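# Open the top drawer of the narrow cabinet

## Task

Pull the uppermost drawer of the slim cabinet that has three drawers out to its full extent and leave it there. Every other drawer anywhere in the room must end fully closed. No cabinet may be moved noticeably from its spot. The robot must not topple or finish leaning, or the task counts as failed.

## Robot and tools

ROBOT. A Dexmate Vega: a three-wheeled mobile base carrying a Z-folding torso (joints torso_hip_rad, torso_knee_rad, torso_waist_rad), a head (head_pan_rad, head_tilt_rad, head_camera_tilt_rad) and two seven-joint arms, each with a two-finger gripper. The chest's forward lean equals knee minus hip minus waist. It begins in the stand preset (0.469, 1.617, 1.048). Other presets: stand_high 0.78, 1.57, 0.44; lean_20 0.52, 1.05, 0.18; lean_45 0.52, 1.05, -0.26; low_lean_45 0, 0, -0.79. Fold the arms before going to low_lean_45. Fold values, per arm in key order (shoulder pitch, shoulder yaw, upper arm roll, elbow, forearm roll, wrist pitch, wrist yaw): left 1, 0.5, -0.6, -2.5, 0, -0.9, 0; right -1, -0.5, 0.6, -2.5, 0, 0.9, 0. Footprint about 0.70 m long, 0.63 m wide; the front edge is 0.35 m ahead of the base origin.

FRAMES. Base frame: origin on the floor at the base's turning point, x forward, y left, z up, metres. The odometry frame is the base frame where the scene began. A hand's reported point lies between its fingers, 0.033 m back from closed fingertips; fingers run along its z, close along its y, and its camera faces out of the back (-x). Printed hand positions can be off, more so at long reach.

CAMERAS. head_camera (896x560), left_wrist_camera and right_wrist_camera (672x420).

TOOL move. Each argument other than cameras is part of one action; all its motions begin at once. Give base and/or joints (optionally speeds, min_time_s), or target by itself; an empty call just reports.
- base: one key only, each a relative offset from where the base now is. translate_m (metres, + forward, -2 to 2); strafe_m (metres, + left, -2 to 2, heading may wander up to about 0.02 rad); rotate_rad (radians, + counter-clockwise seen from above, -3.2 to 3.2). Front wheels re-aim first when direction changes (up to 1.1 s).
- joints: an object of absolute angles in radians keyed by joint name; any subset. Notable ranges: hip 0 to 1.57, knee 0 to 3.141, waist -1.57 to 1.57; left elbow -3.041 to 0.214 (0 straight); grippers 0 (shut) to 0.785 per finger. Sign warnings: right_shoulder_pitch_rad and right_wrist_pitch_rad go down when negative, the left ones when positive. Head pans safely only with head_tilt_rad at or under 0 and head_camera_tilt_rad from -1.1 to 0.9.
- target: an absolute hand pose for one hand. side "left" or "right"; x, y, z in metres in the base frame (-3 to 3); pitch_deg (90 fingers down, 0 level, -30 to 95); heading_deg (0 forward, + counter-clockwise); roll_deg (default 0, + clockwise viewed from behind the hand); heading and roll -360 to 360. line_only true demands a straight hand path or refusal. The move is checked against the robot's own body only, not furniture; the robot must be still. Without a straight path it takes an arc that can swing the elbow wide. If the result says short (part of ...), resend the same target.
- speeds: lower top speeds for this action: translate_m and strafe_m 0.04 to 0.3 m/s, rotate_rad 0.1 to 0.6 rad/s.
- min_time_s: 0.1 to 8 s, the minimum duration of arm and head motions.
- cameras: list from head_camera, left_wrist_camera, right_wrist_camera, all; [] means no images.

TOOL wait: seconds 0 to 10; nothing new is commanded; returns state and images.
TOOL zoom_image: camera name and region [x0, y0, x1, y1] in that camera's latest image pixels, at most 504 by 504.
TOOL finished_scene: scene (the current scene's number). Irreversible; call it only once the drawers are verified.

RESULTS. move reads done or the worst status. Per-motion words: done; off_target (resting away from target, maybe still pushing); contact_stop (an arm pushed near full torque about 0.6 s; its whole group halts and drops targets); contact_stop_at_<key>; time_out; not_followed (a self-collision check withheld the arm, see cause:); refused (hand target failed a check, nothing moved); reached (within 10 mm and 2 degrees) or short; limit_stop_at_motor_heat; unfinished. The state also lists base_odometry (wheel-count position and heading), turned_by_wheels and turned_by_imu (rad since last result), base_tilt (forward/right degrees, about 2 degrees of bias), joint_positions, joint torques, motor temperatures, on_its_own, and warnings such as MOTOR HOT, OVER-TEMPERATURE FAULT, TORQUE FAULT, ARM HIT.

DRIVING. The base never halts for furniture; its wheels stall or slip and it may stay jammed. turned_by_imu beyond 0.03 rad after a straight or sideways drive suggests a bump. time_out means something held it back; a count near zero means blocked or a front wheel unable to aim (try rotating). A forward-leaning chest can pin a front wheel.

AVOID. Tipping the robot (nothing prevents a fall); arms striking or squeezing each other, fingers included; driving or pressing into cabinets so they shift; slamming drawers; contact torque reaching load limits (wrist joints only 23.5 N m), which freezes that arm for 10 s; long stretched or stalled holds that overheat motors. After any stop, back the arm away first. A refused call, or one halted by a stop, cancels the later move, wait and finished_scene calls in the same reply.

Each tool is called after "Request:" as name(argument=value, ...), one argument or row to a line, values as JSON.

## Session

Request:
move(
  joints={"head_camera_tilt_rad": 0.4},
  cameras=["head_camera"],
)

Request:
move(
  joints={"head_pan_rad": 1.2, "head_camera_tilt_rad": 0.4},
  cameras=["head_camera"],
)

Request:
move(
  joints={"head_pan_rad": 2.4, "head_camera_tilt_rad": 0.4},
  cameras=["head_camera"],
)

Request:
move(
  joints={"head_pan_rad": -1.2, "head_camera_tilt_rad": 0.4},
  cameras=["head_camera"],
)

Request:
move(
  joints={"head_pan_rad": -2.4, "head_camera_tilt_rad": 0.4},
  cameras=["head_camera"],
)

Scene clock: 0.93 s.
Joint torques (N m): left_arm=[4.67 -0.82 -0.48 -1.75 0.34 -2.17 -0.01] | right_arm=[-4.33 -0.4 0.55 -2.29 0.25 3.23 0.07]
Motor temperatures (°C): left_arm=[31 31 31 26 40 35 41] | right_arm=[30 27 33 31 36 36 33]
move: done
base_odometry: x=+0.000 y=+0.000 heading=+0.000
turned_by_wheels: +0.000
turned_by_imu: +0.000
base_tilt: forward=+0.1 right=+0.8
base_status: not commanded
joint_positions: torso_hip_rad=+0.469 torso_knee_rad=+1.617 torso_waist_rad=+1.048 left_shoulder_pitch_rad=+2.189 left_shoulder_yaw_rad=-0.007 left_upper_arm_roll_rad=+0.016 left_elbow_rad=-1.090 left_forearm_roll_rad=+0.013 left_wrist_pitch_rad=-0.515 left_wrist_yaw_rad=+0.020 left_gripper_rad=+0.005 right_shoulder_pitch_rad=-2.209 right_shoulder_yaw_rad=-0.016 right_upper_arm_roll_rad=+0.009 right_elbow_rad=-1.106 right_forearm_roll_rad=-0.010 right_wrist_pitch_rad=+0.494 right_wrist_yaw_rad=-0.018 right_gripper_rad=+0.005 head_pan_rad=+0.000 head_tilt_rad=+0.000 head_camera_tilt_rad=+0.400
joint_status: all done
chest: x=-0.0111 y=+0.0000 z=+1.4155 quat_wxyz=(+0.999, +0.000, +0.050, +0.000) (m; base frame)
left_hand: x=+0.2066 y=+0.2195 z=+0.6100 quat_wxyz=(+0.429, +0.002, +0.903, +0.000) pitch_deg=+39.1 heading_deg=-0.2 roll_deg=+0.1 back=up (m; base frame)
right_hand: x=+0.1929 y=-0.2468 z=+0.6050 quat_wxyz=(+0.418, -0.007, +0.908, -0.015) pitch_deg=+40.6 heading_deg=-1.6 roll_deg=-2.5 back=up (m; base frame)
pictures: head_camera

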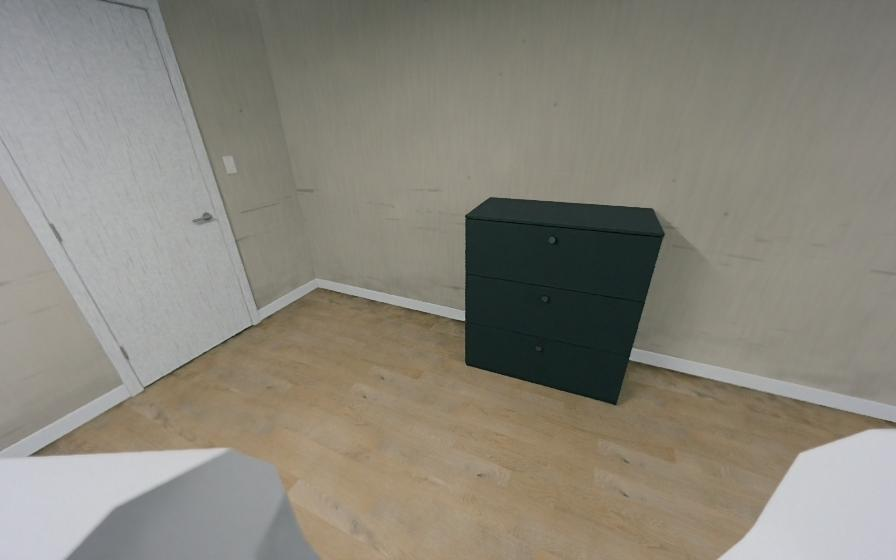

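Scene clock: 2.40 s.
Joint torques (N m): left_arm=[4.05 0.12 -1.13 -2.26 0 -1.79 -0.11] | right_arm=[-4.41 0.24 0.77 -2.64 0.21 2.91 -0.22]
Motor temperatures (°C): left_arm=[31 31 31 26 40 35 41] | right_arm=[30 27 33 31 36 36 33]
move: done
base_odometry: x=+0.000 y=+0.000 heading=+0.000
turned_by_wheels: +0.000
turned_by_imu: +0.000
base_tilt: forward=+0.0 right=+0.8
base_status: not commanded
joint_positions: torso_hip_rad=+0.469 torso_knee_rad=+1.617 torso_waist_rad=+1.048 left_shoulder_pitch_rad=+2.189 left_shoulder_yaw_rad=-0.007 left_upper_arm_roll_rad=+0.016 left_elbow_rad=-1.090 left_forearm_roll_rad=+0.013 left_wrist_pitch_rad=-0.515 left_wrist_yaw_rad=+0.020 left_gripper_rad=+0.005 right_shoulder_pitch_rad=-2.209 right_shoulder_yaw_rad=-0.016 right_upper_arm_roll_rad=+0.009 right_elbow_rad=-1.106 right_forearm_roll_rad=-0.010 right_wrist_pitch_rad=+0.494 right_wrist_yaw_rad=-0.018 right_gripper_rad=+0.005 head_pan_rad=+1.200 head_tilt_rad=+0.000 head_camera_tilt_rad=+0.400
joint_status: all done
chest: x=-0.0111 y=+0.0000 z=+1.4155 quat_wxyz=(+0.999, +0.000, +0.050, +0.000) (m; base frame)
left_hand: x=+0.2066 y=+0.2195 z=+0.6100 quat_wxyz=(+0.429, +0.002, +0.903, +0.000) pitch_deg=+39.1 heading_deg=-0.2 roll_deg=+0.1 back=up (m; base frame)
right_hand: x=+0.1929 y=-0.2468 z=+0.6050 quat_wxyz=(+0.418, -0.007, +0.908, -0.015) pitch_deg=+40.6 heading_deg=-1.6 roll_deg=-2.5 back=up (m; base frame)
pictures: head_camera

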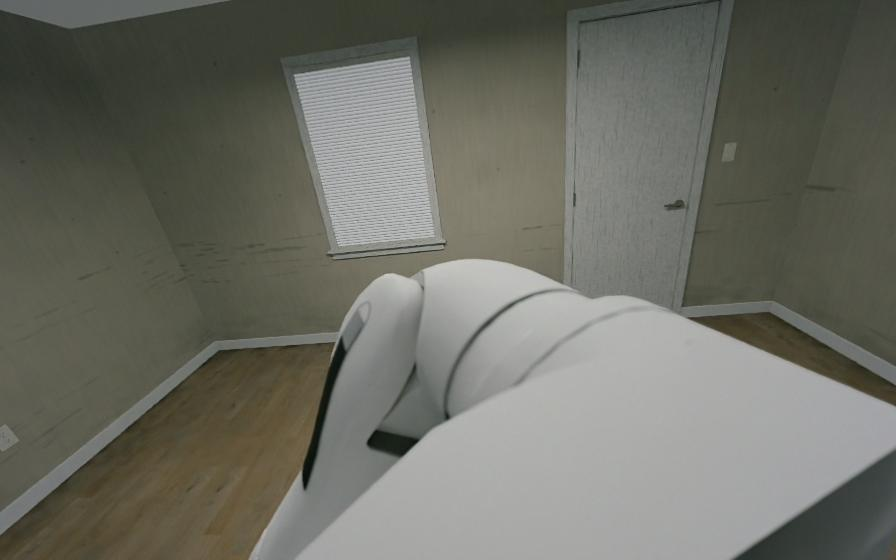

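Scene clock: 3.87 s.
Joint torques (N m): left_arm=[4.4 -0.31 -0.74 -1.43 0.24 -2.75 -0.11] | right_arm=[-4.23 -1.98 0.69 -2.25 0.08 1.95 -0.26]
Motor temperatures (°C): left_arm=[31 31 31 26 40 35 41] | right_arm=[30 27 33 31 36 36 33]
move: done
base_odometry: x=+0.000 y=+0.000 heading=+0.000
turned_by_wheels: +0.000
turned_by_imu: +0.000
base_tilt: forward=+0.0 right=+0.7
base_status: not commanded
joint_positions: torso_hip_rad=+0.469 torso_knee_rad=+1.617 torso_waist_rad=+1.048 left_shoulder_pitch_rad=+2.189 left_shoulder_yaw_rad=-0.007 left_upper_arm_roll_rad=+0.016 left_elbow_rad=-1.090 left_forearm_roll_rad=+0.013 left_wrist_pitch_rad=-0.515 left_wrist_yaw_rad=+0.020 left_gripper_rad=+0.005 right_shoulder_pitch_rad=-2.209 right_shoulder_yaw_rad=-0.016 right_upper_arm_roll_rad=+0.009 right_elbow_rad=-1.106 right_forearm_roll_rad=-0.010 right_wrist_pitch_rad=+0.494 right_wrist_yaw_rad=-0.018 right_gripper_rad=+0.005 head_pan_rad=+2.400 head_tilt_rad=+0.000 head_camera_tilt_rad=+0.400
joint_status: all done
chest: x=-0.0111 y=+0.0000 z=+1.4155 quat_wxyz=(+0.999, +0.000, +0.050, +0.000) (m; base frame)
left_hand: x=+0.2066 y=+0.2195 z=+0.6100 quat_wxyz=(+0.429, +0.002, +0.903, +0.000) pitch_deg=+39.1 heading_deg=-0.2 roll_deg=+0.1 back=up (m; base frame)
right_hand: x=+0.1929 y=-0.2468 z=+0.6050 quat_wxyz=(+0.418, -0.007, +0.908, -0.015) pitch_deg=+40.6 heading_deg=-1.6 roll_deg=-2.5 back=up (m; base frame)
pictures: head_camera

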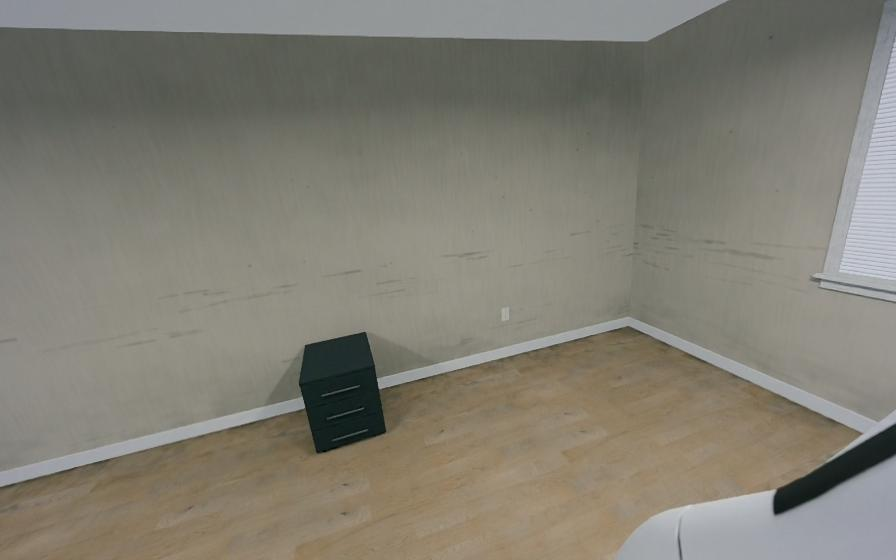

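Scene clock: 6.93 s.
Joint torques (N m): left_arm=[3.7 -0.83 -0.45 -3.07 0.11 -2.43 -0.03] | right_arm=[-4.97 -1.54 0.32 -2.64 0.05 2.52 -0.07]
Motor temperatures (°C): left_arm=[31 31 31 26 40 35 41] | right_arm=[30 27 33 31 36 36 33]
move: done
base_odometry: x=+0.000 y=+0.000 heading=+0.000
turned_by_wheels: +0.000
turned_by_imu: +0.000
base_tilt: forward=+0.1 right=+0.8
base_status: not commanded
joint_positions: torso_hip_rad=+0.469 torso_knee_rad=+1.617 torso_waist_rad=+1.048 left_shoulder_pitch_rad=+2.189 left_shoulder_yaw_rad=-0.007 left_upper_arm_roll_rad=+0.016 left_elbow_rad=-1.090 left_forearm_roll_rad=+0.013 left_wrist_pitch_rad=-0.515 left_wrist_yaw_rad=+0.020 left_gripper_rad=+0.005 right_shoulder_pitch_rad=-2.209 right_shoulder_yaw_rad=-0.016 right_upper_arm_roll_rad=+0.009 right_elbow_rad=-1.106 right_forearm_roll_rad=-0.010 right_wrist_pitch_rad=+0.494 right_wrist_yaw_rad=-0.018 right_gripper_rad=+0.005 head_pan_rad=-1.200 head_tilt_rad=+0.000 head_camera_tilt_rad=+0.400
joint_status: all done
chest: x=-0.0111 y=+0.0000 z=+1.4155 quat_wxyz=(+0.999, +0.000, +0.050, +0.000) (m; base frame)
left_hand: x=+0.2066 y=+0.2195 z=+0.6100 quat_wxyz=(+0.429, +0.002, +0.903, +0.000) pitch_deg=+39.1 heading_deg=-0.2 roll_deg=+0.1 back=up (m; base frame)
right_hand: x=+0.1929 y=-0.2468 z=+0.6050 quat_wxyz=(+0.418, -0.007, +0.908, -0.015) pitch_deg=+40.6 heading_deg=-1.6 roll_deg=-2.5 back=up (m; base frame)
pictures: head_camera

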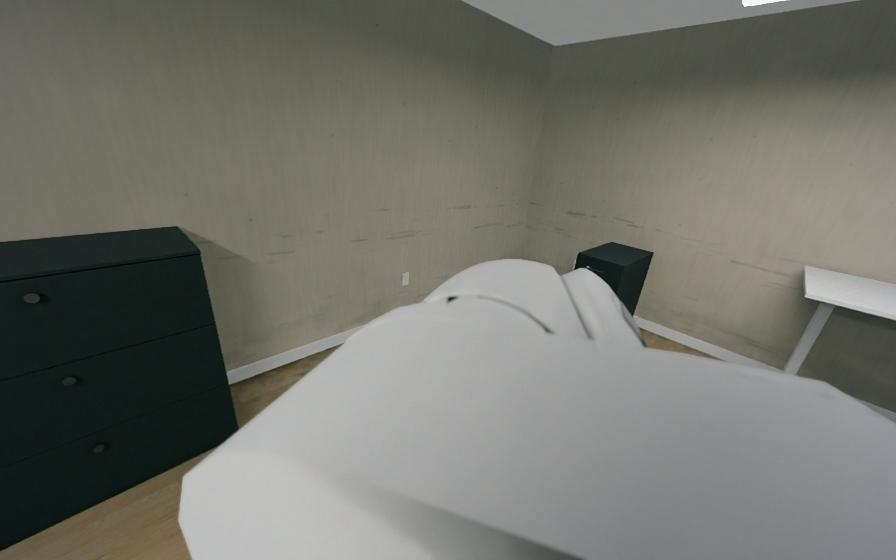

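Scene clock: 8.40 s.
Joint torques (N m): left_arm=[5.04 -0.99 -0.74 -3.1 0.09 -2.38 -0.12] | right_arm=[-4.65 -1.93 0.3 -2.14 0.09 2.26 0.03]
Motor temperatures (°C): left_arm=[31 31 31 26 40 35 41] | right_arm=[30 27 33 31 36 36 33]
move: done
base_odometry: x=+0.000 y=+0.000 heading=+0.000
turned_by_wheels: +0.000
turned_by_imu: +0.000
base_tilt: forward=+0.1 right=+0.8
base_status: not commanded
joint_positions: torso_hip_rad=+0.469 torso_knee_rad=+1.617 torso_waist_rad=+1.048 left_shoulder_pitch_rad=+2.189 left_shoulder_yaw_rad=-0.007 left_upper_arm_roll_rad=+0.016 left_elbow_rad=-1.090 left_forearm_roll_rad=+0.013 left_wrist_pitch_rad=-0.515 left_wrist_yaw_rad=+0.020 left_gripper_rad=+0.005 right_shoulder_pitch_rad=-2.209 right_shoulder_yaw_rad=-0.016 right_upper_arm_roll_rad=+0.009 right_elbow_rad=-1.106 right_forearm_roll_rad=-0.010 right_wrist_pitch_rad=+0.494 right_wrist_yaw_rad=-0.018 right_gripper_rad=+0.005 head_pan_rad=-2.400 head_tilt_rad=+0.000 head_camera_tilt_rad=+0.400
joint_status: all done
chest: x=-0.0111 y=+0.0000 z=+1.4155 quat_wxyz=(+0.999, +0.000, +0.050, +0.000) (m; base frame)
left_hand: x=+0.2066 y=+0.2195 z=+0.6100 quat_wxyz=(+0.429, +0.002, +0.903, +0.000) pitch_deg=+39.1 heading_deg=-0.2 roll_deg=+0.1 back=up (m; base frame)
right_hand: x=+0.1929 y=-0.2468 z=+0.6050 quat_wxyz=(+0.418, -0.007, +0.908, -0.015) pitch_deg=+40.6 heading_deg=-1.6 roll_deg=-2.5 back=up (m; base frame)
pictures: head_camera

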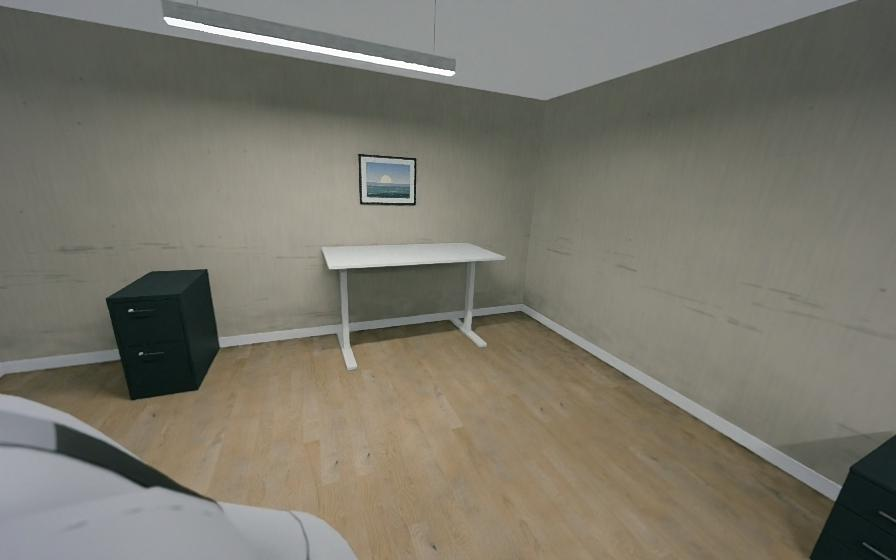

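Request:
zoom_image(
  camera="head_camera",
  region=[90, 250, 250, 410],
)

Request:
move(
  joints={"head_pan_rad": -0.3, "head_camera_tilt_rad": 0.4},
  cameras=["head_camera"],
)

Request:
zoom_image(
  camera="head_camera",
  region=[340, 180, 600, 420],
)

Scaled by 3.150 from the camera's 896x560 image, which has a finer 960x600 frame.

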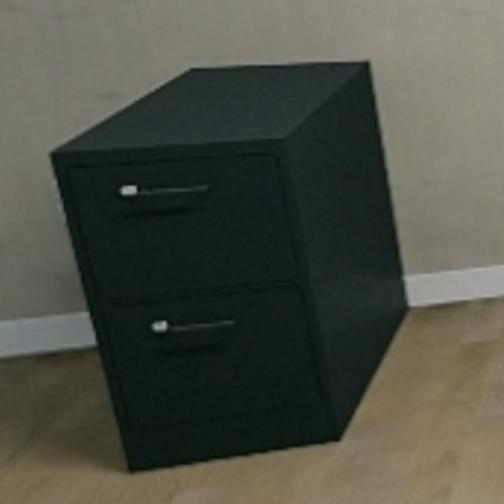

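Scene clock: 10.70 s.
Joint torques (N m): left_arm=[5.23 1.92 -0.7 -3.22 0.07 -2.08 0.02] | right_arm=[-4.08 -2.17 0.59 -2.45 0.09 2.8 -0.09]
Motor temperatures (°C): left_arm=[31 31 31 26 40 35 41] | right_arm=[30 27 33 31 36 36 33]
move: done
base_odometry: x=+0.000 y=+0.000 heading=+0.000
turned_by_wheels: +0.000
turned_by_imu: +0.000
base_tilt: forward=+0.1 right=+0.7
base_status: not commanded
joint_positions: torso_hip_rad=+0.469 torso_knee_rad=+1.617 torso_waist_rad=+1.048 left_shoulder_pitch_rad=+2.189 left_shoulder_yaw_rad=-0.007 left_upper_arm_roll_rad=+0.016 left_elbow_rad=-1.090 left_forearm_roll_rad=+0.013 left_wrist_pitch_rad=-0.515 left_wrist_yaw_rad=+0.020 left_gripper_rad=+0.005 right_shoulder_pitch_rad=-2.209 right_shoulder_yaw_rad=-0.016 right_upper_arm_roll_rad=+0.009 right_elbow_rad=-1.106 right_forearm_roll_rad=-0.010 right_wrist_pitch_rad=+0.494 right_wrist_yaw_rad=-0.018 right_gripper_rad=+0.005 head_pan_rad=-0.300 head_tilt_rad=+0.000 head_camera_tilt_rad=+0.400
joint_status: all done
chest: x=-0.0111 y=+0.0000 z=+1.4155 quat_wxyz=(+0.999, +0.000, +0.050, +0.000) (m; base frame)
left_hand: x=+0.2066 y=+0.2195 z=+0.6100 quat_wxyz=(+0.429, +0.002, +0.903, +0.000) pitch_deg=+39.1 heading_deg=-0.2 roll_deg=+0.1 back=up (m; base frame)
right_hand: x=+0.1929 y=-0.2468 z=+0.6050 quat_wxyz=(+0.418, -0.007, +0.908, -0.015) pitch_deg=+40.6 heading_deg=-1.6 roll_deg=-2.5 back=up (m; base frame)
pictures: head_camera

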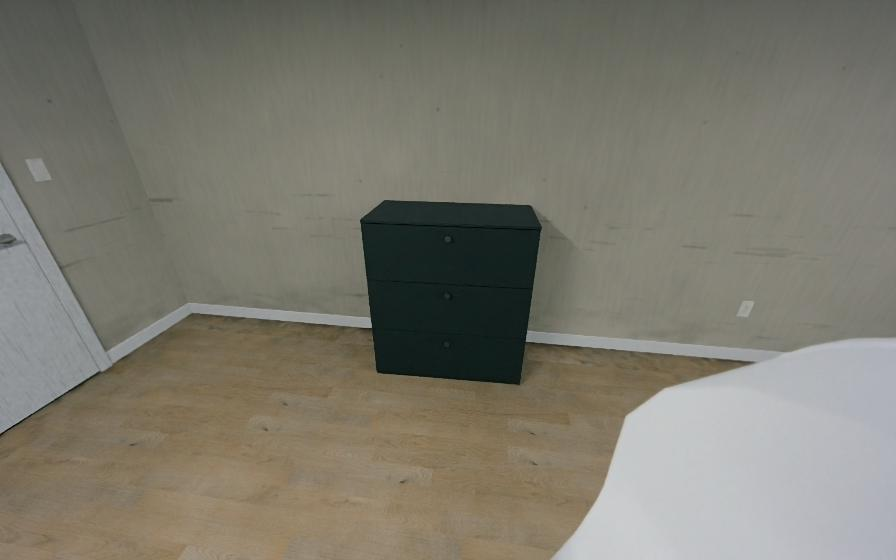

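Scaled by 1.938 from the camera's 896x560 image, which has a finer 960x600 frame.

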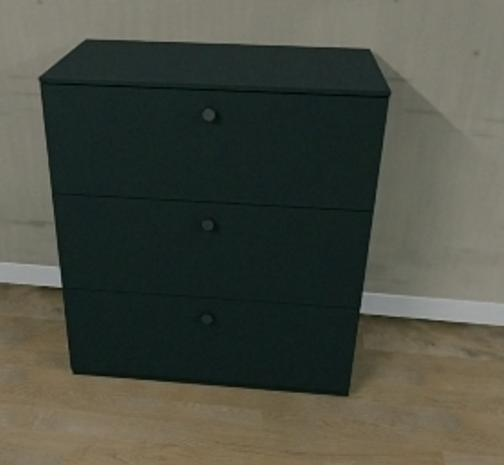

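Request:
move(
  base={"rotate_rad": 2.73},
  joints={"head_pan_rad": 0, "head_camera_tilt_rad": 0.5},
  cameras=["head_camera"],
)

Request:
zoom_image(
  camera="head_camera",
  region=[360, 210, 480, 330],
)

Scene clock: 17.70 s.
Joint torques (N m): left_arm=[5.12 -0.58 -0.65 -3.15 0.07 -1.47 -0.01] | right_arm=[-4.03 -0.3 0.37 -1.25 0.13 2.03 -0.02]
Motor temperatures (°C): left_arm=[31 31 31 26 40 35 41] | right_arm=[30 27 33 31 36 36 33]
move: done
base_odometry: x=+0.003 y=+0.000 heading=+2.738
turned_by_wheels: +2.738
turned_by_imu: +2.724
base_tilt: forward=+0.0 right=+0.8
base_status: done
joint_positions: torso_hip_rad=+0.469 torso_knee_rad=+1.617 torso_waist_rad=+1.048 left_shoulder_pitch_rad=+2.189 left_shoulder_yaw_rad=-0.007 left_upper_arm_roll_rad=+0.016 left_elbow_rad=-1.090 left_forearm_roll_rad=+0.013 left_wrist_pitch_rad=-0.515 left_wrist_yaw_rad=+0.020 left_gripper_rad=+0.005 right_shoulder_pitch_rad=-2.209 right_shoulder_yaw_rad=-0.016 right_upper_arm_roll_rad=+0.009 right_elbow_rad=-1.106 right_forearm_roll_rad=-0.010 right_wrist_pitch_rad=+0.494 right_wrist_yaw_rad=-0.018 right_gripper_rad=+0.005 head_pan_rad=+0.000 head_tilt_rad=+0.000 head_camera_tilt_rad=+0.500
joint_status: all done
chest: x=-0.0111 y=+0.0000 z=+1.4155 quat_wxyz=(+0.999, +0.000, +0.050, +0.000) (m; base frame)
left_hand: x=+0.2066 y=+0.2195 z=+0.6100 quat_wxyz=(+0.429, +0.002, +0.903, +0.000) pitch_deg=+39.1 heading_deg=-0.2 roll_deg=+0.1 back=up (m; base frame)
right_hand: x=+0.1929 y=-0.2468 z=+0.6050 quat_wxyz=(+0.418, -0.007, +0.908, -0.015) pitch_deg=+40.6 heading_deg=-1.6 roll_deg=-2.5 back=up (m; base frame)
pictures: head_camera

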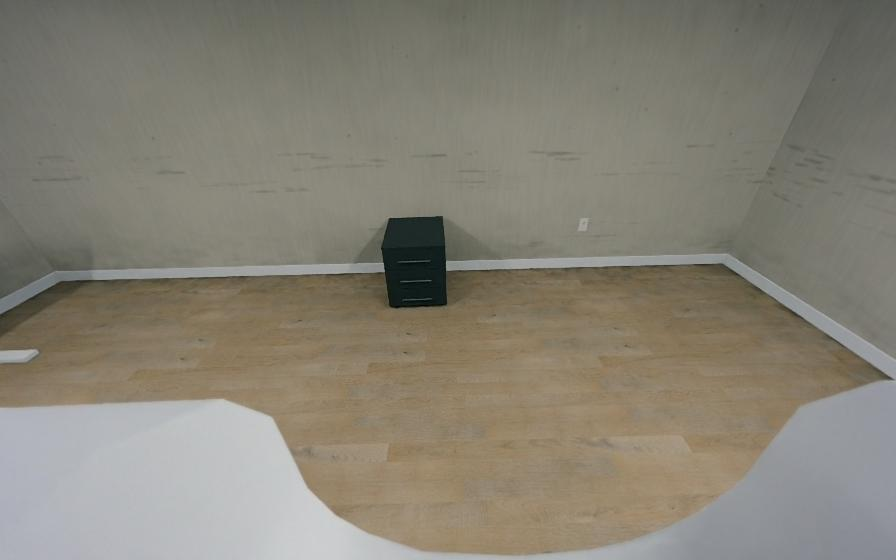

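Scaled by 4.200 from the camera's 896x560 image, which has a finer 960x600 frame.

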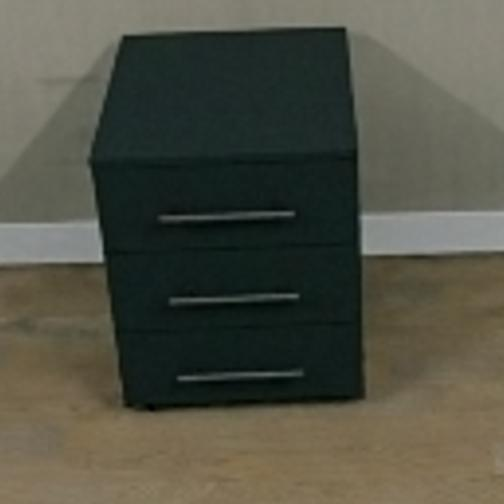

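Request:
move(
  base={"rotate_rad": 0.045},
  cameras=[],
)

Request:
move(
  base={"strafe_m": -0.15},
  cameras=["head_camera"],
)

Request:
move(
  base={"translate_m": 0.75},
  joints={"torso_hip_rad": 0.52, "torso_knee_rad": 1.05, "torso_waist_rad": -0.12, "head_camera_tilt_rad": 0.1},
  cameras=["head_camera"],
)

Request:
zoom_image(
  camera="head_camera",
  region=[290, 180, 470, 360],
)

Scene clock: 19.33 s.
Joint torques (N m): left_arm=[5.57 1.05 -0.96 -3.16 0.1 -2.39 0.08] | right_arm=[-5.36 -0.49 0.81 -3.04 0.19 2.59 -0.03]
Motor temperatures (°C): left_arm=[31 31 31 26 40 35 41] | right_arm=[30 27 33 31 36 36 33]
move: done
base_odometry: x=+0.003 y=+0.000 heading=+2.783
turned_by_wheels: +0.045
turned_by_imu: +0.045
base_tilt: forward=+0.0 right=+0.8
base_status: done
joint_positions: torso_hip_rad=+0.469 torso_knee_rad=+1.617 torso_waist_rad=+1.048 left_shoulder_pitch_rad=+2.189 left_shoulder_yaw_rad=-0.007 left_upper_arm_roll_rad=+0.016 left_elbow_rad=-1.090 left_forearm_roll_rad=+0.013 left_wrist_pitch_rad=-0.515 left_wrist_yaw_rad=+0.020 left_gripper_rad=+0.005 right_shoulder_pitch_rad=-2.209 right_shoulder_yaw_rad=-0.016 right_upper_arm_roll_rad=+0.009 right_elbow_rad=-1.106 right_forearm_roll_rad=-0.010 right_wrist_pitch_rad=+0.494 right_wrist_yaw_rad=-0.018 right_gripper_rad=+0.005 head_pan_rad=+0.000 head_tilt_rad=+0.000 head_camera_tilt_rad=+0.500
joint_status: not commanded
chest: x=-0.0111 y=+0.0000 z=+1.4155 quat_wxyz=(+0.999, +0.000, +0.050, +0.000) (m; base frame)
left_hand: x=+0.2066 y=+0.2195 z=+0.6100 quat_wxyz=(+0.429, +0.002, +0.903, +0.000) pitch_deg=+39.1 heading_deg=-0.2 roll_deg=+0.1 back=up (m; base frame)
right_hand: x=+0.1929 y=-0.2468 z=+0.6050 quat_wxyz=(+0.418, -0.007, +0.908, -0.015) pitch_deg=+40.6 heading_deg=-1.6 roll_deg=-2.5 back=up (m; base frame)
pictures: none
No camera images: "cameras" was empty.

Scene clock: 22.37 s.
Joint torques (N m): left_arm=[4.64 1.62 -1.01 -3.68 0 -2.27 0.12] | right_arm=[-5.66 -1.32 0.56 -3.18 0.15 1.82 -0.21]
Motor temperatures (°C): left_arm=[31 31 31 26 40 35 41] | right_arm=[30 27 33 31 36 36 33]
move: done
base_odometry: x=+0.056 y=+0.139 heading=+2.779
turned_by_wheels: -0.004
turned_by_imu: -0.002
base_tilt: forward=+0.0 right=+0.8
base_status: done
joint_positions: torso_hip_rad=+0.469 torso_knee_rad=+1.617 torso_waist_rad=+1.048 left_shoulder_pitch_rad=+2.189 left_shoulder_yaw_rad=-0.007 left_upper_arm_roll_rad=+0.016 left_elbow_rad=-1.090 left_forearm_roll_rad=+0.013 left_wrist_pitch_rad=-0.515 left_wrist_yaw_rad=+0.020 left_gripper_rad=+0.005 right_shoulder_pitch_rad=-2.209 right_shoulder_yaw_rad=-0.016 right_upper_arm_roll_rad=+0.009 right_elbow_rad=-1.106 right_forearm_roll_rad=-0.010 right_wrist_pitch_rad=+0.494 right_wrist_yaw_rad=-0.018 right_gripper_rad=+0.005 head_pan_rad=+0.000 head_tilt_rad=+0.000 head_camera_tilt_rad=+0.500
joint_status: not commanded
chest: x=-0.0111 y=+0.0000 z=+1.4155 quat_wxyz=(+0.999, +0.000, +0.050, +0.000) (m; base frame)
left_hand: x=+0.2066 y=+0.2195 z=+0.6100 quat_wxyz=(+0.429, +0.002, +0.903, +0.000) pitch_deg=+39.1 heading_deg=-0.2 roll_deg=+0.1 back=up (m; base frame)
right_hand: x=+0.1929 y=-0.2468 z=+0.6050 quat_wxyz=(+0.418, -0.007, +0.908, -0.015) pitch_deg=+40.6 heading_deg=-1.6 roll_deg=-2.5 back=up (m; base frame)
pictures: head_camera

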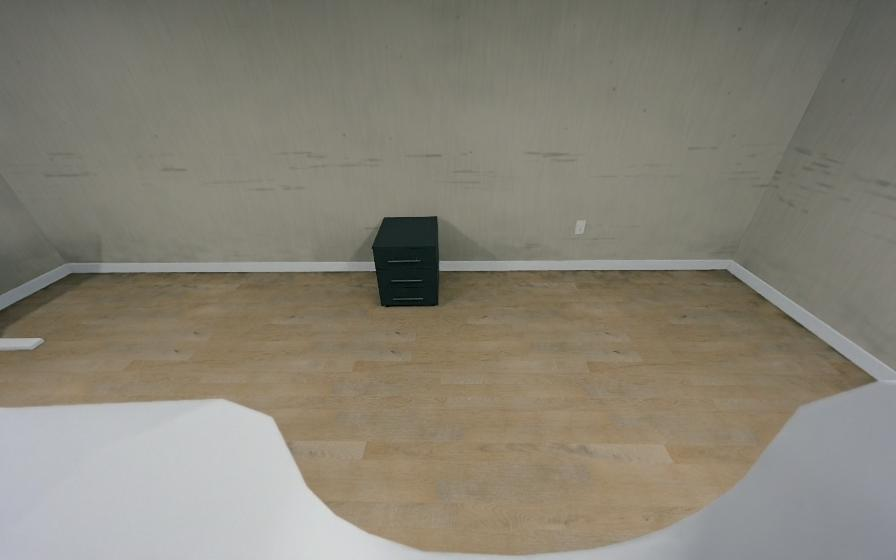

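Scene clock: 27.97 s.
Joint torques (N m): left_arm=[19.1 -0.02 -0.15 0.65 0.25 -1.29 -0.16] | right_arm=[-18.04 -1.05 0.47 0.35 0.12 1.91 0.06]
Motor temperatures (°C): left_arm=[31 31 31 26 40 35 41] | right_arm=[30 27 33 31 36 36 33]
move: done
base_odometry: x=-0.646 y=+0.404 heading=+2.780
turned_by_wheels: +0.001
turned_by_imu: +0.001
base_tilt: forward=+0.0 right=+0.8
base_status: done
joint_positions: torso_hip_rad=+0.520 torso_knee_rad=+1.050 torso_waist_rad=-0.120 left_shoulder_pitch_rad=+2.189 left_shoulder_yaw_rad=-0.007 left_upper_arm_roll_rad=+0.016 left_elbow_rad=-1.090 left_forearm_roll_rad=+0.013 left_wrist_pitch_rad=-0.515 left_wrist_yaw_rad=+0.020 left_gripper_rad=+0.005 right_shoulder_pitch_rad=-2.209 right_shoulder_yaw_rad=-0.016 right_upper_arm_roll_rad=+0.009 right_elbow_rad=-1.106 right_forearm_roll_rad=-0.010 right_wrist_pitch_rad=+0.494 right_wrist_yaw_rad=-0.018 right_gripper_rad=+0.005 head_pan_rad=+0.000 head_tilt_rad=+0.000 head_camera_tilt_rad=+0.100
joint_status: all done
chest: x=-0.0116 y=+0.0000 z=+1.2513 quat_wxyz=(+0.948, +0.000, +0.319, +0.000) (m; base frame)
left_hand: x=-0.2469 y=+0.2195 z=+0.4507 quat_wxyz=(+0.168, +0.002, +0.986, -0.001) pitch_deg=+70.6 heading_deg=-0.4 roll_deg=-0.2 back=up (m; base frame)
right_hand: x=-0.2612 y=-0.2468 z=+0.4536 quat_wxyz=(+0.155, -0.011, +0.988, -0.013) pitch_deg=+72.1 heading_deg=-4.1 roll_deg=-5.3 back=up (m; base frame)
pictures: head_camera

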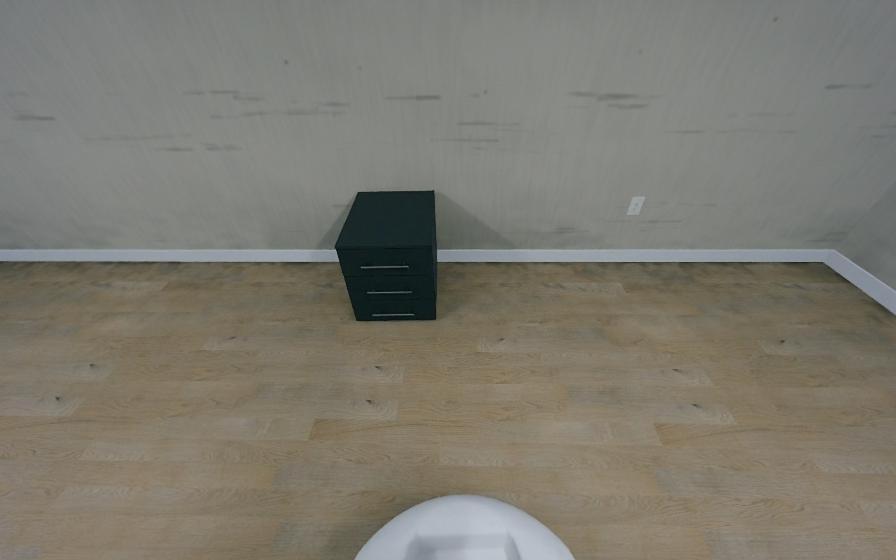

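Scaled by 2.800 from the camera's 896x560 image, which has a finer 960x600 frame.

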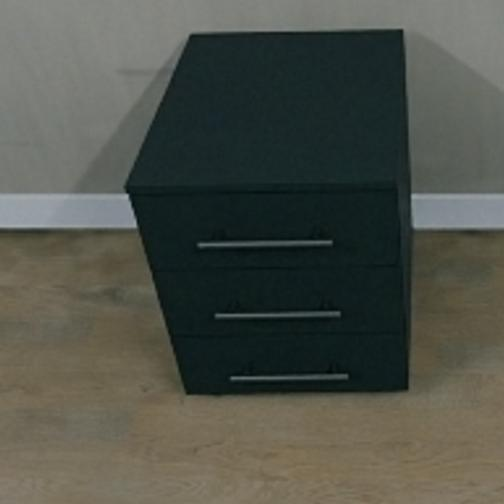

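Request:
move(
  base={"rotate_rad": 0.02},
  cameras=[],
)

Request:
move(
  target={"side": "left", "x": 0.45, "y": 0.28, "z": 0.72, "pitch_deg": 75, "heading_deg": 0, "roll_deg": 90},
  cameras=["head_camera"],
)

Request:
move(
  target={"side": "left", "x": 0.6, "y": 0.28, "z": 0.75, "pitch_deg": 75, "heading_deg": 0, "roll_deg": -90},
  cameras=["head_camera"],
)

Scene clock: 29.93 s.
Joint torques (N m): left_arm=[19.53 -0.12 -0.89 1.3 0.11 -1.89 -0.12] | right_arm=[-16.29 -0.51 0.11 1.49 0.22 1.51 0]
Motor temperatures (°C): left_arm=[31 31 31 26 40 35 41] | right_arm=[30 27 33 31 36 36 33]
move: done
base_odometry: x=-0.646 y=+0.404 heading=+2.800
turned_by_wheels: +0.020
turned_by_imu: +0.021
base_tilt: forward=+0.0 right=+0.7
base_status: done
joint_positions: torso_hip_rad=+0.520 torso_knee_rad=+1.050 torso_waist_rad=-0.120 left_shoulder_pitch_rad=+2.189 left_shoulder_yaw_rad=-0.007 left_upper_arm_roll_rad=+0.016 left_elbow_rad=-1.090 left_forearm_roll_rad=+0.013 left_wrist_pitch_rad=-0.516 left_wrist_yaw_rad=+0.020 left_gripper_rad=+0.005 right_shoulder_pitch_rad=-2.209 right_shoulder_yaw_rad=-0.016 right_upper_arm_roll_rad=+0.009 right_elbow_rad=-1.106 right_forearm_roll_rad=-0.010 right_wrist_pitch_rad=+0.494 right_wrist_yaw_rad=-0.018 right_gripper_rad=+0.005 head_pan_rad=+0.000 head_tilt_rad=+0.000 head_camera_tilt_rad=+0.100
joint_status: not commanded
chest: x=-0.0116 y=+0.0000 z=+1.2513 quat_wxyz=(+0.948, +0.000, +0.319, +0.000) (m; base frame)
left_hand: x=-0.2469 y=+0.2195 z=+0.4507 quat_wxyz=(+0.168, +0.002, +0.986, -0.001) pitch_deg=+70.6 heading_deg=-0.4 roll_deg=-0.2 back=up (m; base frame)
right_hand: x=-0.2612 y=-0.2468 z=+0.4536 quat_wxyz=(+0.155, -0.011, +0.988, -0.013) pitch_deg=+72.1 heading_deg=-4.1 roll_deg=-5.3 back=up (m; base frame)
pictures: none
No camera images: "cameras" was empty.

Scene clock: 40.50 s.
Joint torques (N m): left_arm=[-22.71 8.49 -9.58 -3.6 1.5 0.36 -0.16] | right_arm=[-17.71 -0.32 1.05 1.65 0.1 0.96 -0.09]
Motor temperatures (°C): left_arm=[31 31 31 26 40 35 41] | right_arm=[30 27 33 31 36 36 33]
move: done
base_odometry: x=-0.646 y=+0.404 heading=+2.800
turned_by_wheels: +0.000
turned_by_imu: +0.000
base_tilt: forward=+0.0 right=+0.7
base_status: not commanded
joint_positions: torso_hip_rad=+0.520 torso_knee_rad=+1.050 torso_waist_rad=-0.120 left_shoulder_pitch_rad=+0.343 left_shoulder_yaw_rad=+1.241 left_upper_arm_roll_rad=+1.015 left_elbow_rad=-2.249 left_forearm_roll_rad=-2.846 left_wrist_pitch_rad=-0.940 left_wrist_yaw_rad=+1.086 left_gripper_rad=+0.005 right_shoulder_pitch_rad=-2.209 right_shoulder_yaw_rad=-0.016 right_upper_arm_roll_rad=+0.009 right_elbow_rad=-1.106 right_forearm_roll_rad=-0.010 right_wrist_pitch_rad=+0.494 right_wrist_yaw_rad=-0.018 right_gripper_rad=+0.005 head_pan_rad=+0.000 head_tilt_rad=+0.000 head_camera_tilt_rad=+0.100
joint_status: not commanded
chest: x=-0.0116 y=+0.0000 z=+1.2512 quat_wxyz=(+0.948, +0.000, +0.319, +0.000) (m; base frame)
left_hand: x=+0.4511 y=+0.2802 z=+0.7196 quat_wxyz=(+0.094, -0.701, +0.701, -0.093) pitch_deg=+74.8 heading_deg=+0.2 roll_deg=-89.8 (m; base frame)
left_hand_status: reached (checked arc [a long move; over the whole arc the hand travels 1.05 m to end 0.75 m from its start, up to 0.16 m off the straight line; left_forearm_roll_rad turns most, 2.86 rad; on the way or at its end the hand turns up to 90 deg from its attitude at the start], planned for 9.3 s): 1 mm and 0.2 deg off.
right_hand: x=-0.2612 y=-0.2468 z=+0.4536 quat_wxyz=(+0.155, -0.011, +0.988, -0.013) pitch_deg=+72.1 heading_deg=-4.1 roll_deg=-5.3 back=up (m; base frame)
pictures: head_camera

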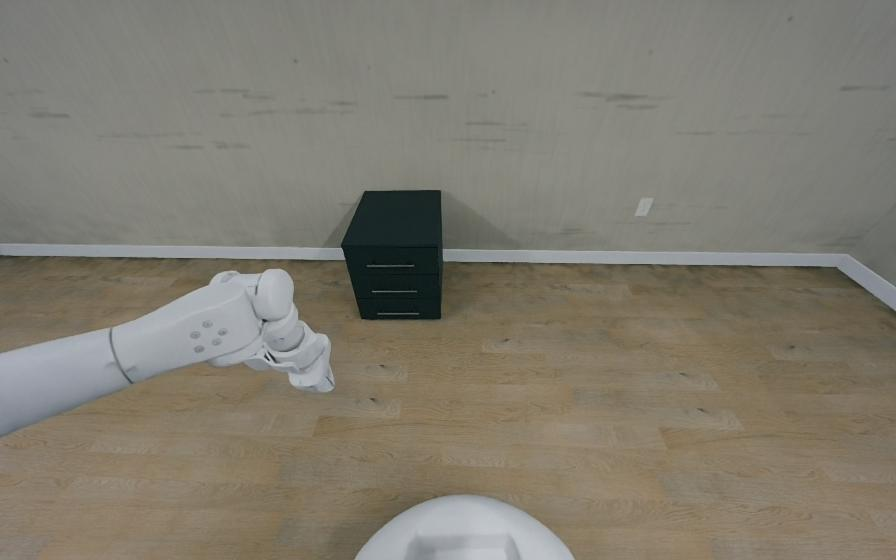

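Scene clock: 44.23 s.
Joint torques (N m): left_arm=[-31.34 0.68 -11.06 -0.87 1.12 0.93 -0.33] | right_arm=[-17.86 -0.63 0.48 1.52 0.17 1.32 -0.06]
Motor temperatures (°C): left_arm=[31 31 31 26 40 35 41] | right_arm=[30 27 33 31 36 36 33]
move: done
base_odometry: x=-0.646 y=+0.404 heading=+2.800
turned_by_wheels: +0.000
turned_by_imu: +0.000
base_tilt: forward=+0.0 right=+0.7
base_status: not commanded
joint_positions: torso_hip_rad=+0.520 torso_knee_rad=+1.050 torso_waist_rad=-0.120 left_shoulder_pitch_rad=-0.202 left_shoulder_yaw_rad=+0.949 left_upper_arm_roll_rad=+1.396 left_elbow_rad=-1.646 left_forearm_roll_rad=-3.011 left_wrist_pitch_rad=-0.686 left_wrist_yaw_rad=+1.087 left_gripper_rad=+0.005 right_shoulder_pitch_rad=-2.209 right_shoulder_yaw_rad=-0.016 right_upper_arm_roll_rad=+0.009 right_elbow_rad=-1.106 right_forearm_roll_rad=-0.010 right_wrist_pitch_rad=+0.494 right_wrist_yaw_rad=-0.018 right_gripper_rad=+0.005 head_pan_rad=+0.000 head_tilt_rad=+0.000 head_camera_tilt_rad=+0.100
joint_status: not commanded
chest: x=-0.0116 y=+0.0000 z=+1.2512 quat_wxyz=(+0.948, +0.000, +0.319, +0.000) (m; base frame)
left_hand: x=+0.5992 y=+0.2800 z=+0.7496 quat_wxyz=(+0.092, -0.701, +0.701, -0.092) pitch_deg=+75.0 heading_deg=+0.0 roll_deg=+90.0 (m; base frame)
left_hand_status: reached (straight line, planned for 2.4 s): 1 mm and 0.0 deg off.
right_hand: x=-0.2612 y=-0.2468 z=+0.4536 quat_wxyz=(+0.155, -0.011, +0.988, -0.013) pitch_deg=+72.1 heading_deg=-4.1 roll_deg=-5.3 back=up (m; base frame)
pictures: head_camera

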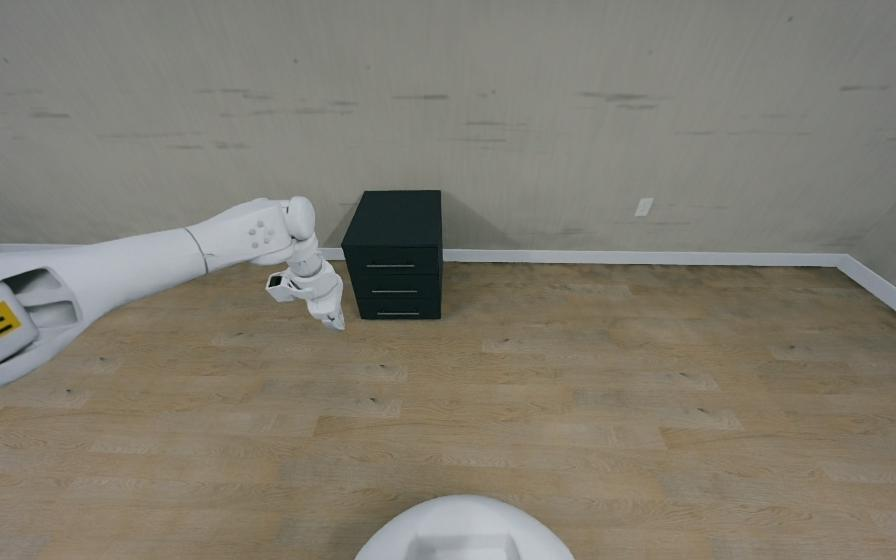

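Request:
move(
  joints={"torso_hip_rad": 0.52, "torso_knee_rad": 1.05, "torso_waist_rad": -0.35, "head_camera_tilt_rad": 0.0},
  cameras=["head_camera"],
)

Request:
zoom_image(
  camera="head_camera",
  region=[290, 120, 470, 300],
)

Request:
move(
  base={"translate_m": 0.53},
  joints={"left_gripper_rad": 0.35},
  speeds={"translate_m": 0.15},
  cameras=["head_camera", "left_wrist_camera"],
)

Request:
zoom_image(
  camera="head_camera",
  region=[280, 280, 460, 400],
)

Scene clock: 46.73 s.
Joint torques (N m): left_arm=[-29.37 1.62 -9.53 -1.49 1.04 -0.13 0.18] | right_arm=[-20.28 -0.83 0 3.36 0.16 0.63 -0.05]
Motor temperatures (°C): left_arm=[32 31 31 26 40 35 41] | right_arm=[30 27 32 31 36 36 33]
move: done
base_odometry: x=-0.646 y=+0.404 heading=+2.800
turned_by_wheels: +0.000
turned_by_imu: +0.000
base_tilt: forward=+0.0 right=+0.8
base_status: not commanded
joint_positions: torso_hip_rad=+0.520 torso_knee_rad=+1.050 torso_waist_rad=-0.350 left_shoulder_pitch_rad=-0.205 left_shoulder_yaw_rad=+0.947 left_upper_arm_roll_rad=+1.398 left_elbow_rad=-1.642 left_forearm_roll_rad=-3.011 left_wrist_pitch_rad=-0.684 left_wrist_yaw_rad=+1.087 left_gripper_rad=+0.005 right_shoulder_pitch_rad=-2.209 right_shoulder_yaw_rad=-0.016 right_upper_arm_roll_rad=+0.009 right_elbow_rad=-1.106 right_forearm_roll_rad=-0.010 right_wrist_pitch_rad=+0.494 right_wrist_yaw_rad=-0.018 right_gripper_rad=+0.005 head_pan_rad=+0.000 head_tilt_rad=+0.000 head_camera_tilt_rad=+0.000
joint_status: all done
chest: x=+0.0715 y=+0.0000 z=+1.1903 quat_wxyz=(+0.905, +0.000, +0.426, +0.000) (m; base frame)
left_hand: x=+0.5527 y=+0.2801 z=+0.5627 quat_wxyz=(+0.011, -0.707, +0.707, -0.011) pitch_deg=+88.2 heading_deg=+0.1 roll_deg=-90.0 (m; base frame)
right_hand: x=-0.3534 y=-0.2468 z=+0.4705 quat_wxyz=(+0.041, -0.012, +0.999, -0.011) pitch_deg=+85.1 heading_deg=-14.9 roll_deg=-16.3 (m; base frame)
pictures: head_camera

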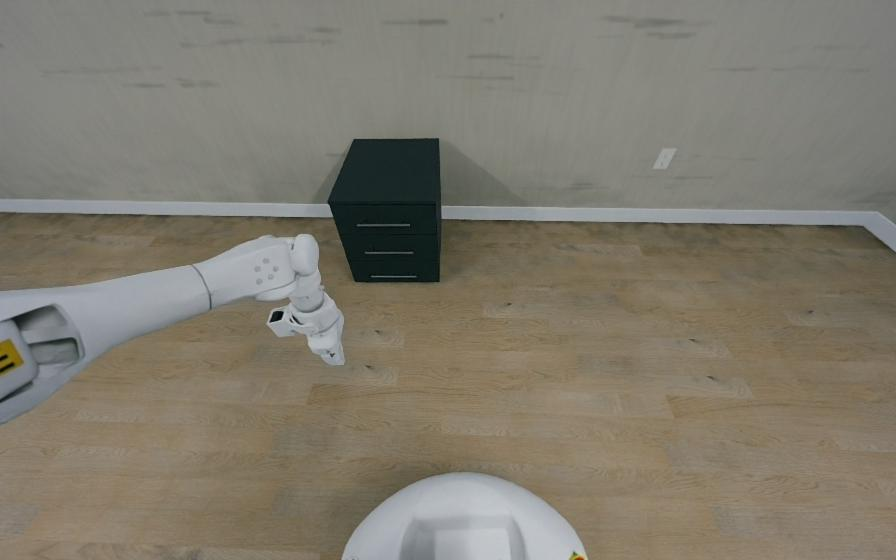

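Scaled by 2.800 from the camera's 896x560 image, which has a finer 960x600 frame.

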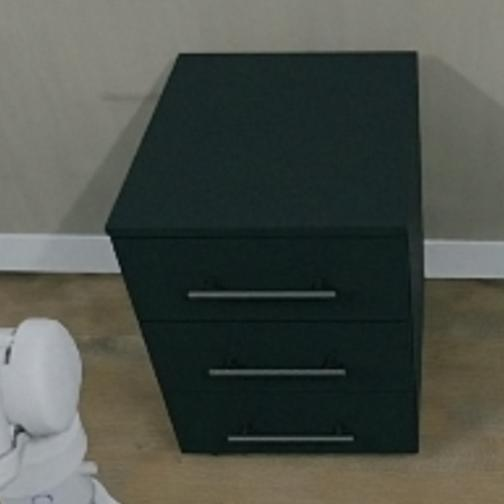

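Scene clock: 51.60 s.
Joint torques (N m): left_arm=[-27.93 1.69 -9.68 -1.22 0.88 -0.41 -0.05] | right_arm=[-20.69 -0.8 0.27 3.09 0.28 1.16 -0.08]
Motor temperatures (°C): left_arm=[32 31 31 26 40 35 41] | right_arm=[30 27 32 31 36 36 33]
move: done
base_odometry: x=-1.145 y=+0.581 heading=+2.801
turned_by_wheels: +0.001
turned_by_imu: +0.000
base_tilt: forward=+0.0 right=+0.7
base_status: done
joint_positions: torso_hip_rad=+0.520 torso_knee_rad=+1.050 torso_waist_rad=-0.350 left_shoulder_pitch_rad=-0.205 left_shoulder_yaw_rad=+0.947 left_upper_arm_roll_rad=+1.398 left_elbow_rad=-1.642 left_forearm_roll_rad=-3.011 left_wrist_pitch_rad=-0.684 left_wrist_yaw_rad=+1.087 left_gripper_rad=+0.350 right_shoulder_pitch_rad=-2.209 right_shoulder_yaw_rad=-0.016 right_upper_arm_roll_rad=+0.009 right_elbow_rad=-1.106 right_forearm_roll_rad=-0.010 right_wrist_pitch_rad=+0.494 right_wrist_yaw_rad=-0.018 right_gripper_rad=+0.005 head_pan_rad=+0.000 head_tilt_rad=+0.000 head_camera_tilt_rad=+0.000
joint_status: all done
chest: x=+0.0715 y=+0.0000 z=+1.1902 quat_wxyz=(+0.905, +0.000, +0.426, +0.000) (m; base frame)
left_hand: x=+0.5527 y=+0.2801 z=+0.5627 quat_wxyz=(+0.011, -0.707, +0.707, -0.011) pitch_deg=+88.2 heading_deg=+0.0 roll_deg=-90.0 (m; base frame)
right_hand: x=-0.3533 y=-0.2468 z=+0.4705 quat_wxyz=(+0.041, -0.012, +0.999, -0.011) pitch_deg=+85.1 heading_deg=-14.9 roll_deg=-16.3 (m; base frame)
pictures: head_camera, left_wrist_camera

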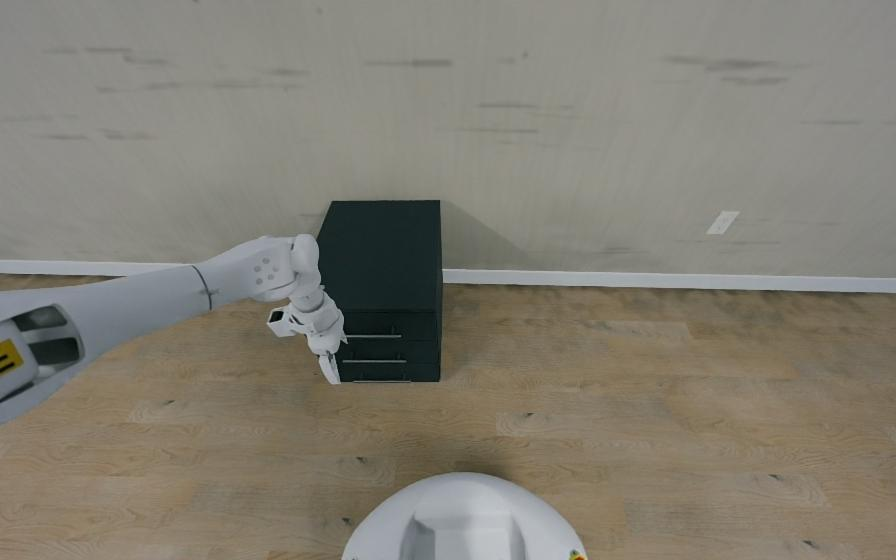

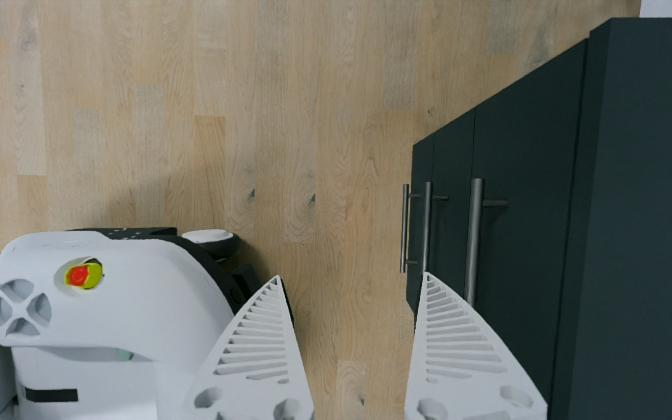

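Scaled by 2.800 from the camera's 896x560 image, which has a finer 960x600 frame.

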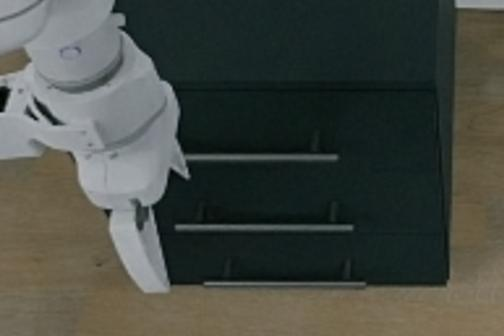

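Request:
move(
  base={"translate_m": 0.05},
  speeds={"translate_m": 0.1},
  cameras=[],
)

Request:
move(
  target={"side": "left", "x": 0.56, "y": 0.26, "z": 0.50, "pitch_deg": 45, "heading_deg": 0, "roll_deg": -90},
  cameras=["head_camera", "left_wrist_camera"],
)

Scene clock: 53.83 s.
Joint torques (N m): left_arm=[-28.48 3.3 -10.71 -1.77 0.83 -0.41 0.23] | right_arm=[-22.3 -0.83 0.61 3.37 0.12 0.43 0.03]
Motor temperatures (°C): left_arm=[32 31 31 26 40 35 41] | right_arm=[30 27 32 31 36 36 33]
move: done
base_odometry: x=-1.192 y=+0.598 heading=+2.802
turned_by_wheels: +0.001
turned_by_imu: +0.001
base_tilt: forward=+0.1 right=+0.7
base_status: done
joint_positions: torso_hip_rad=+0.520 torso_knee_rad=+1.050 torso_waist_rad=-0.350 left_shoulder_pitch_rad=-0.205 left_shoulder_yaw_rad=+0.947 left_upper_arm_roll_rad=+1.398 left_elbow_rad=-1.642 left_forearm_roll_rad=-3.011 left_wrist_pitch_rad=-0.684 left_wrist_yaw_rad=+1.087 left_gripper_rad=+0.350 right_shoulder_pitch_rad=-2.209 right_shoulder_yaw_rad=-0.016 right_upper_arm_roll_rad=+0.009 right_elbow_rad=-1.106 right_forearm_roll_rad=-0.010 right_wrist_pitch_rad=+0.494 right_wrist_yaw_rad=-0.018 right_gripper_rad=+0.005 head_pan_rad=+0.000 head_tilt_rad=+0.000 head_camera_tilt_rad=+0.000
joint_status: not commanded
chest: x=+0.0716 y=+0.0000 z=+1.1902 quat_wxyz=(+0.905, +0.000, +0.426, +0.000) (m; base frame)
left_hand: x=+0.5527 y=+0.2801 z=+0.5627 quat_wxyz=(+0.011, -0.707, +0.707, -0.011) pitch_deg=+88.2 heading_deg=+0.0 roll_deg=-90.0 (m; base frame)
right_hand: x=-0.3533 y=-0.2468 z=+0.4705 quat_wxyz=(+0.041, -0.012, +0.999, -0.011) pitch_deg=+85.1 heading_deg=-14.9 roll_deg=-16.3 (m; base frame)
pictures: none
No camera images: "cameras" was empty.

Scene clock: 59.20 s.
Joint torques (N m): left_arm=[-8.77 1.52 -10.95 -2.88 2.17 0.68 -1.3] | right_arm=[-20.55 -0.86 0.75 3.96 0.13 1.23 -0.09]
Motor temperatures (°C): left_arm=[32 31 31 26 40 35 41] | right_arm=[30 27 32 31 36 36 33]
move: done
base_odometry: x=-1.192 y=+0.598 heading=+2.802
turned_by_wheels: +0.000
turned_by_imu: +0.000
base_tilt: forward=+0.0 right=+0.7
base_status: not commanded
joint_positions: torso_hip_rad=+0.520 torso_knee_rad=+1.050 torso_waist_rad=-0.350 left_shoulder_pitch_rad=+0.430 left_shoulder_yaw_rad=+1.008 left_upper_arm_roll_rad=+1.285 left_elbow_rad=-1.871 left_forearm_roll_rad=-2.916 left_wrist_pitch_rad=-0.831 left_wrist_yaw_rad=-0.110 left_gripper_rad=+0.350 right_shoulder_pitch_rad=-2.209 right_shoulder_yaw_rad=-0.016 right_upper_arm_roll_rad=+0.009 right_elbow_rad=-1.106 right_forearm_roll_rad=-0.010 right_wrist_pitch_rad=+0.494 right_wrist_yaw_rad=-0.018 right_gripper_rad=+0.005 head_pan_rad=+0.000 head_tilt_rad=+0.000 head_camera_tilt_rad=+0.000
joint_status: not commanded
chest: x=+0.0716 y=+0.0000 z=+1.1902 quat_wxyz=(+0.905, +0.000, +0.426, +0.000) (m; base frame)
left_hand: x=+0.5599 y=+0.2601 z=+0.5000 quat_wxyz=(+0.270, -0.654, +0.654, -0.270) pitch_deg=+45.2 heading_deg=+0.0 roll_deg=-90.0 (m; base frame)
left_hand_status: reached (straight line, planned for 4.1 s): 0 mm and 0.2 deg off.
right_hand: x=-0.3533 y=-0.2468 z=+0.4705 quat_wxyz=(+0.041, -0.012, +0.999, -0.011) pitch_deg=+85.1 heading_deg=-14.9 roll_deg=-16.3 (m; base frame)
pictures: head_camera, left_wrist_camera

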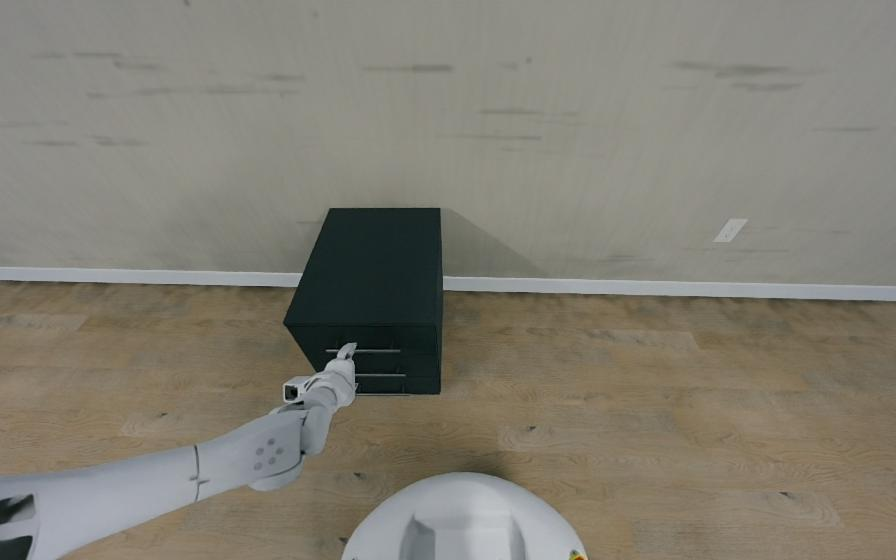

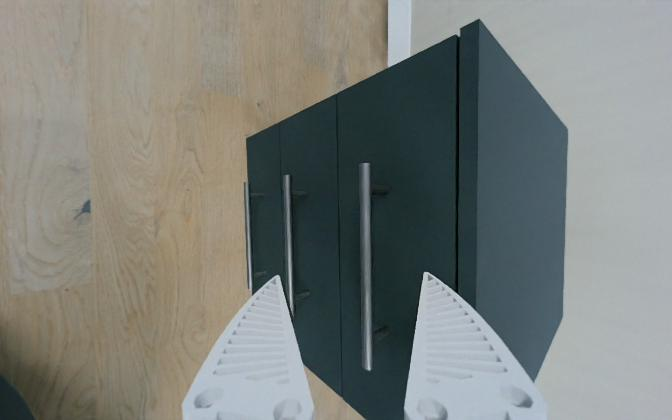

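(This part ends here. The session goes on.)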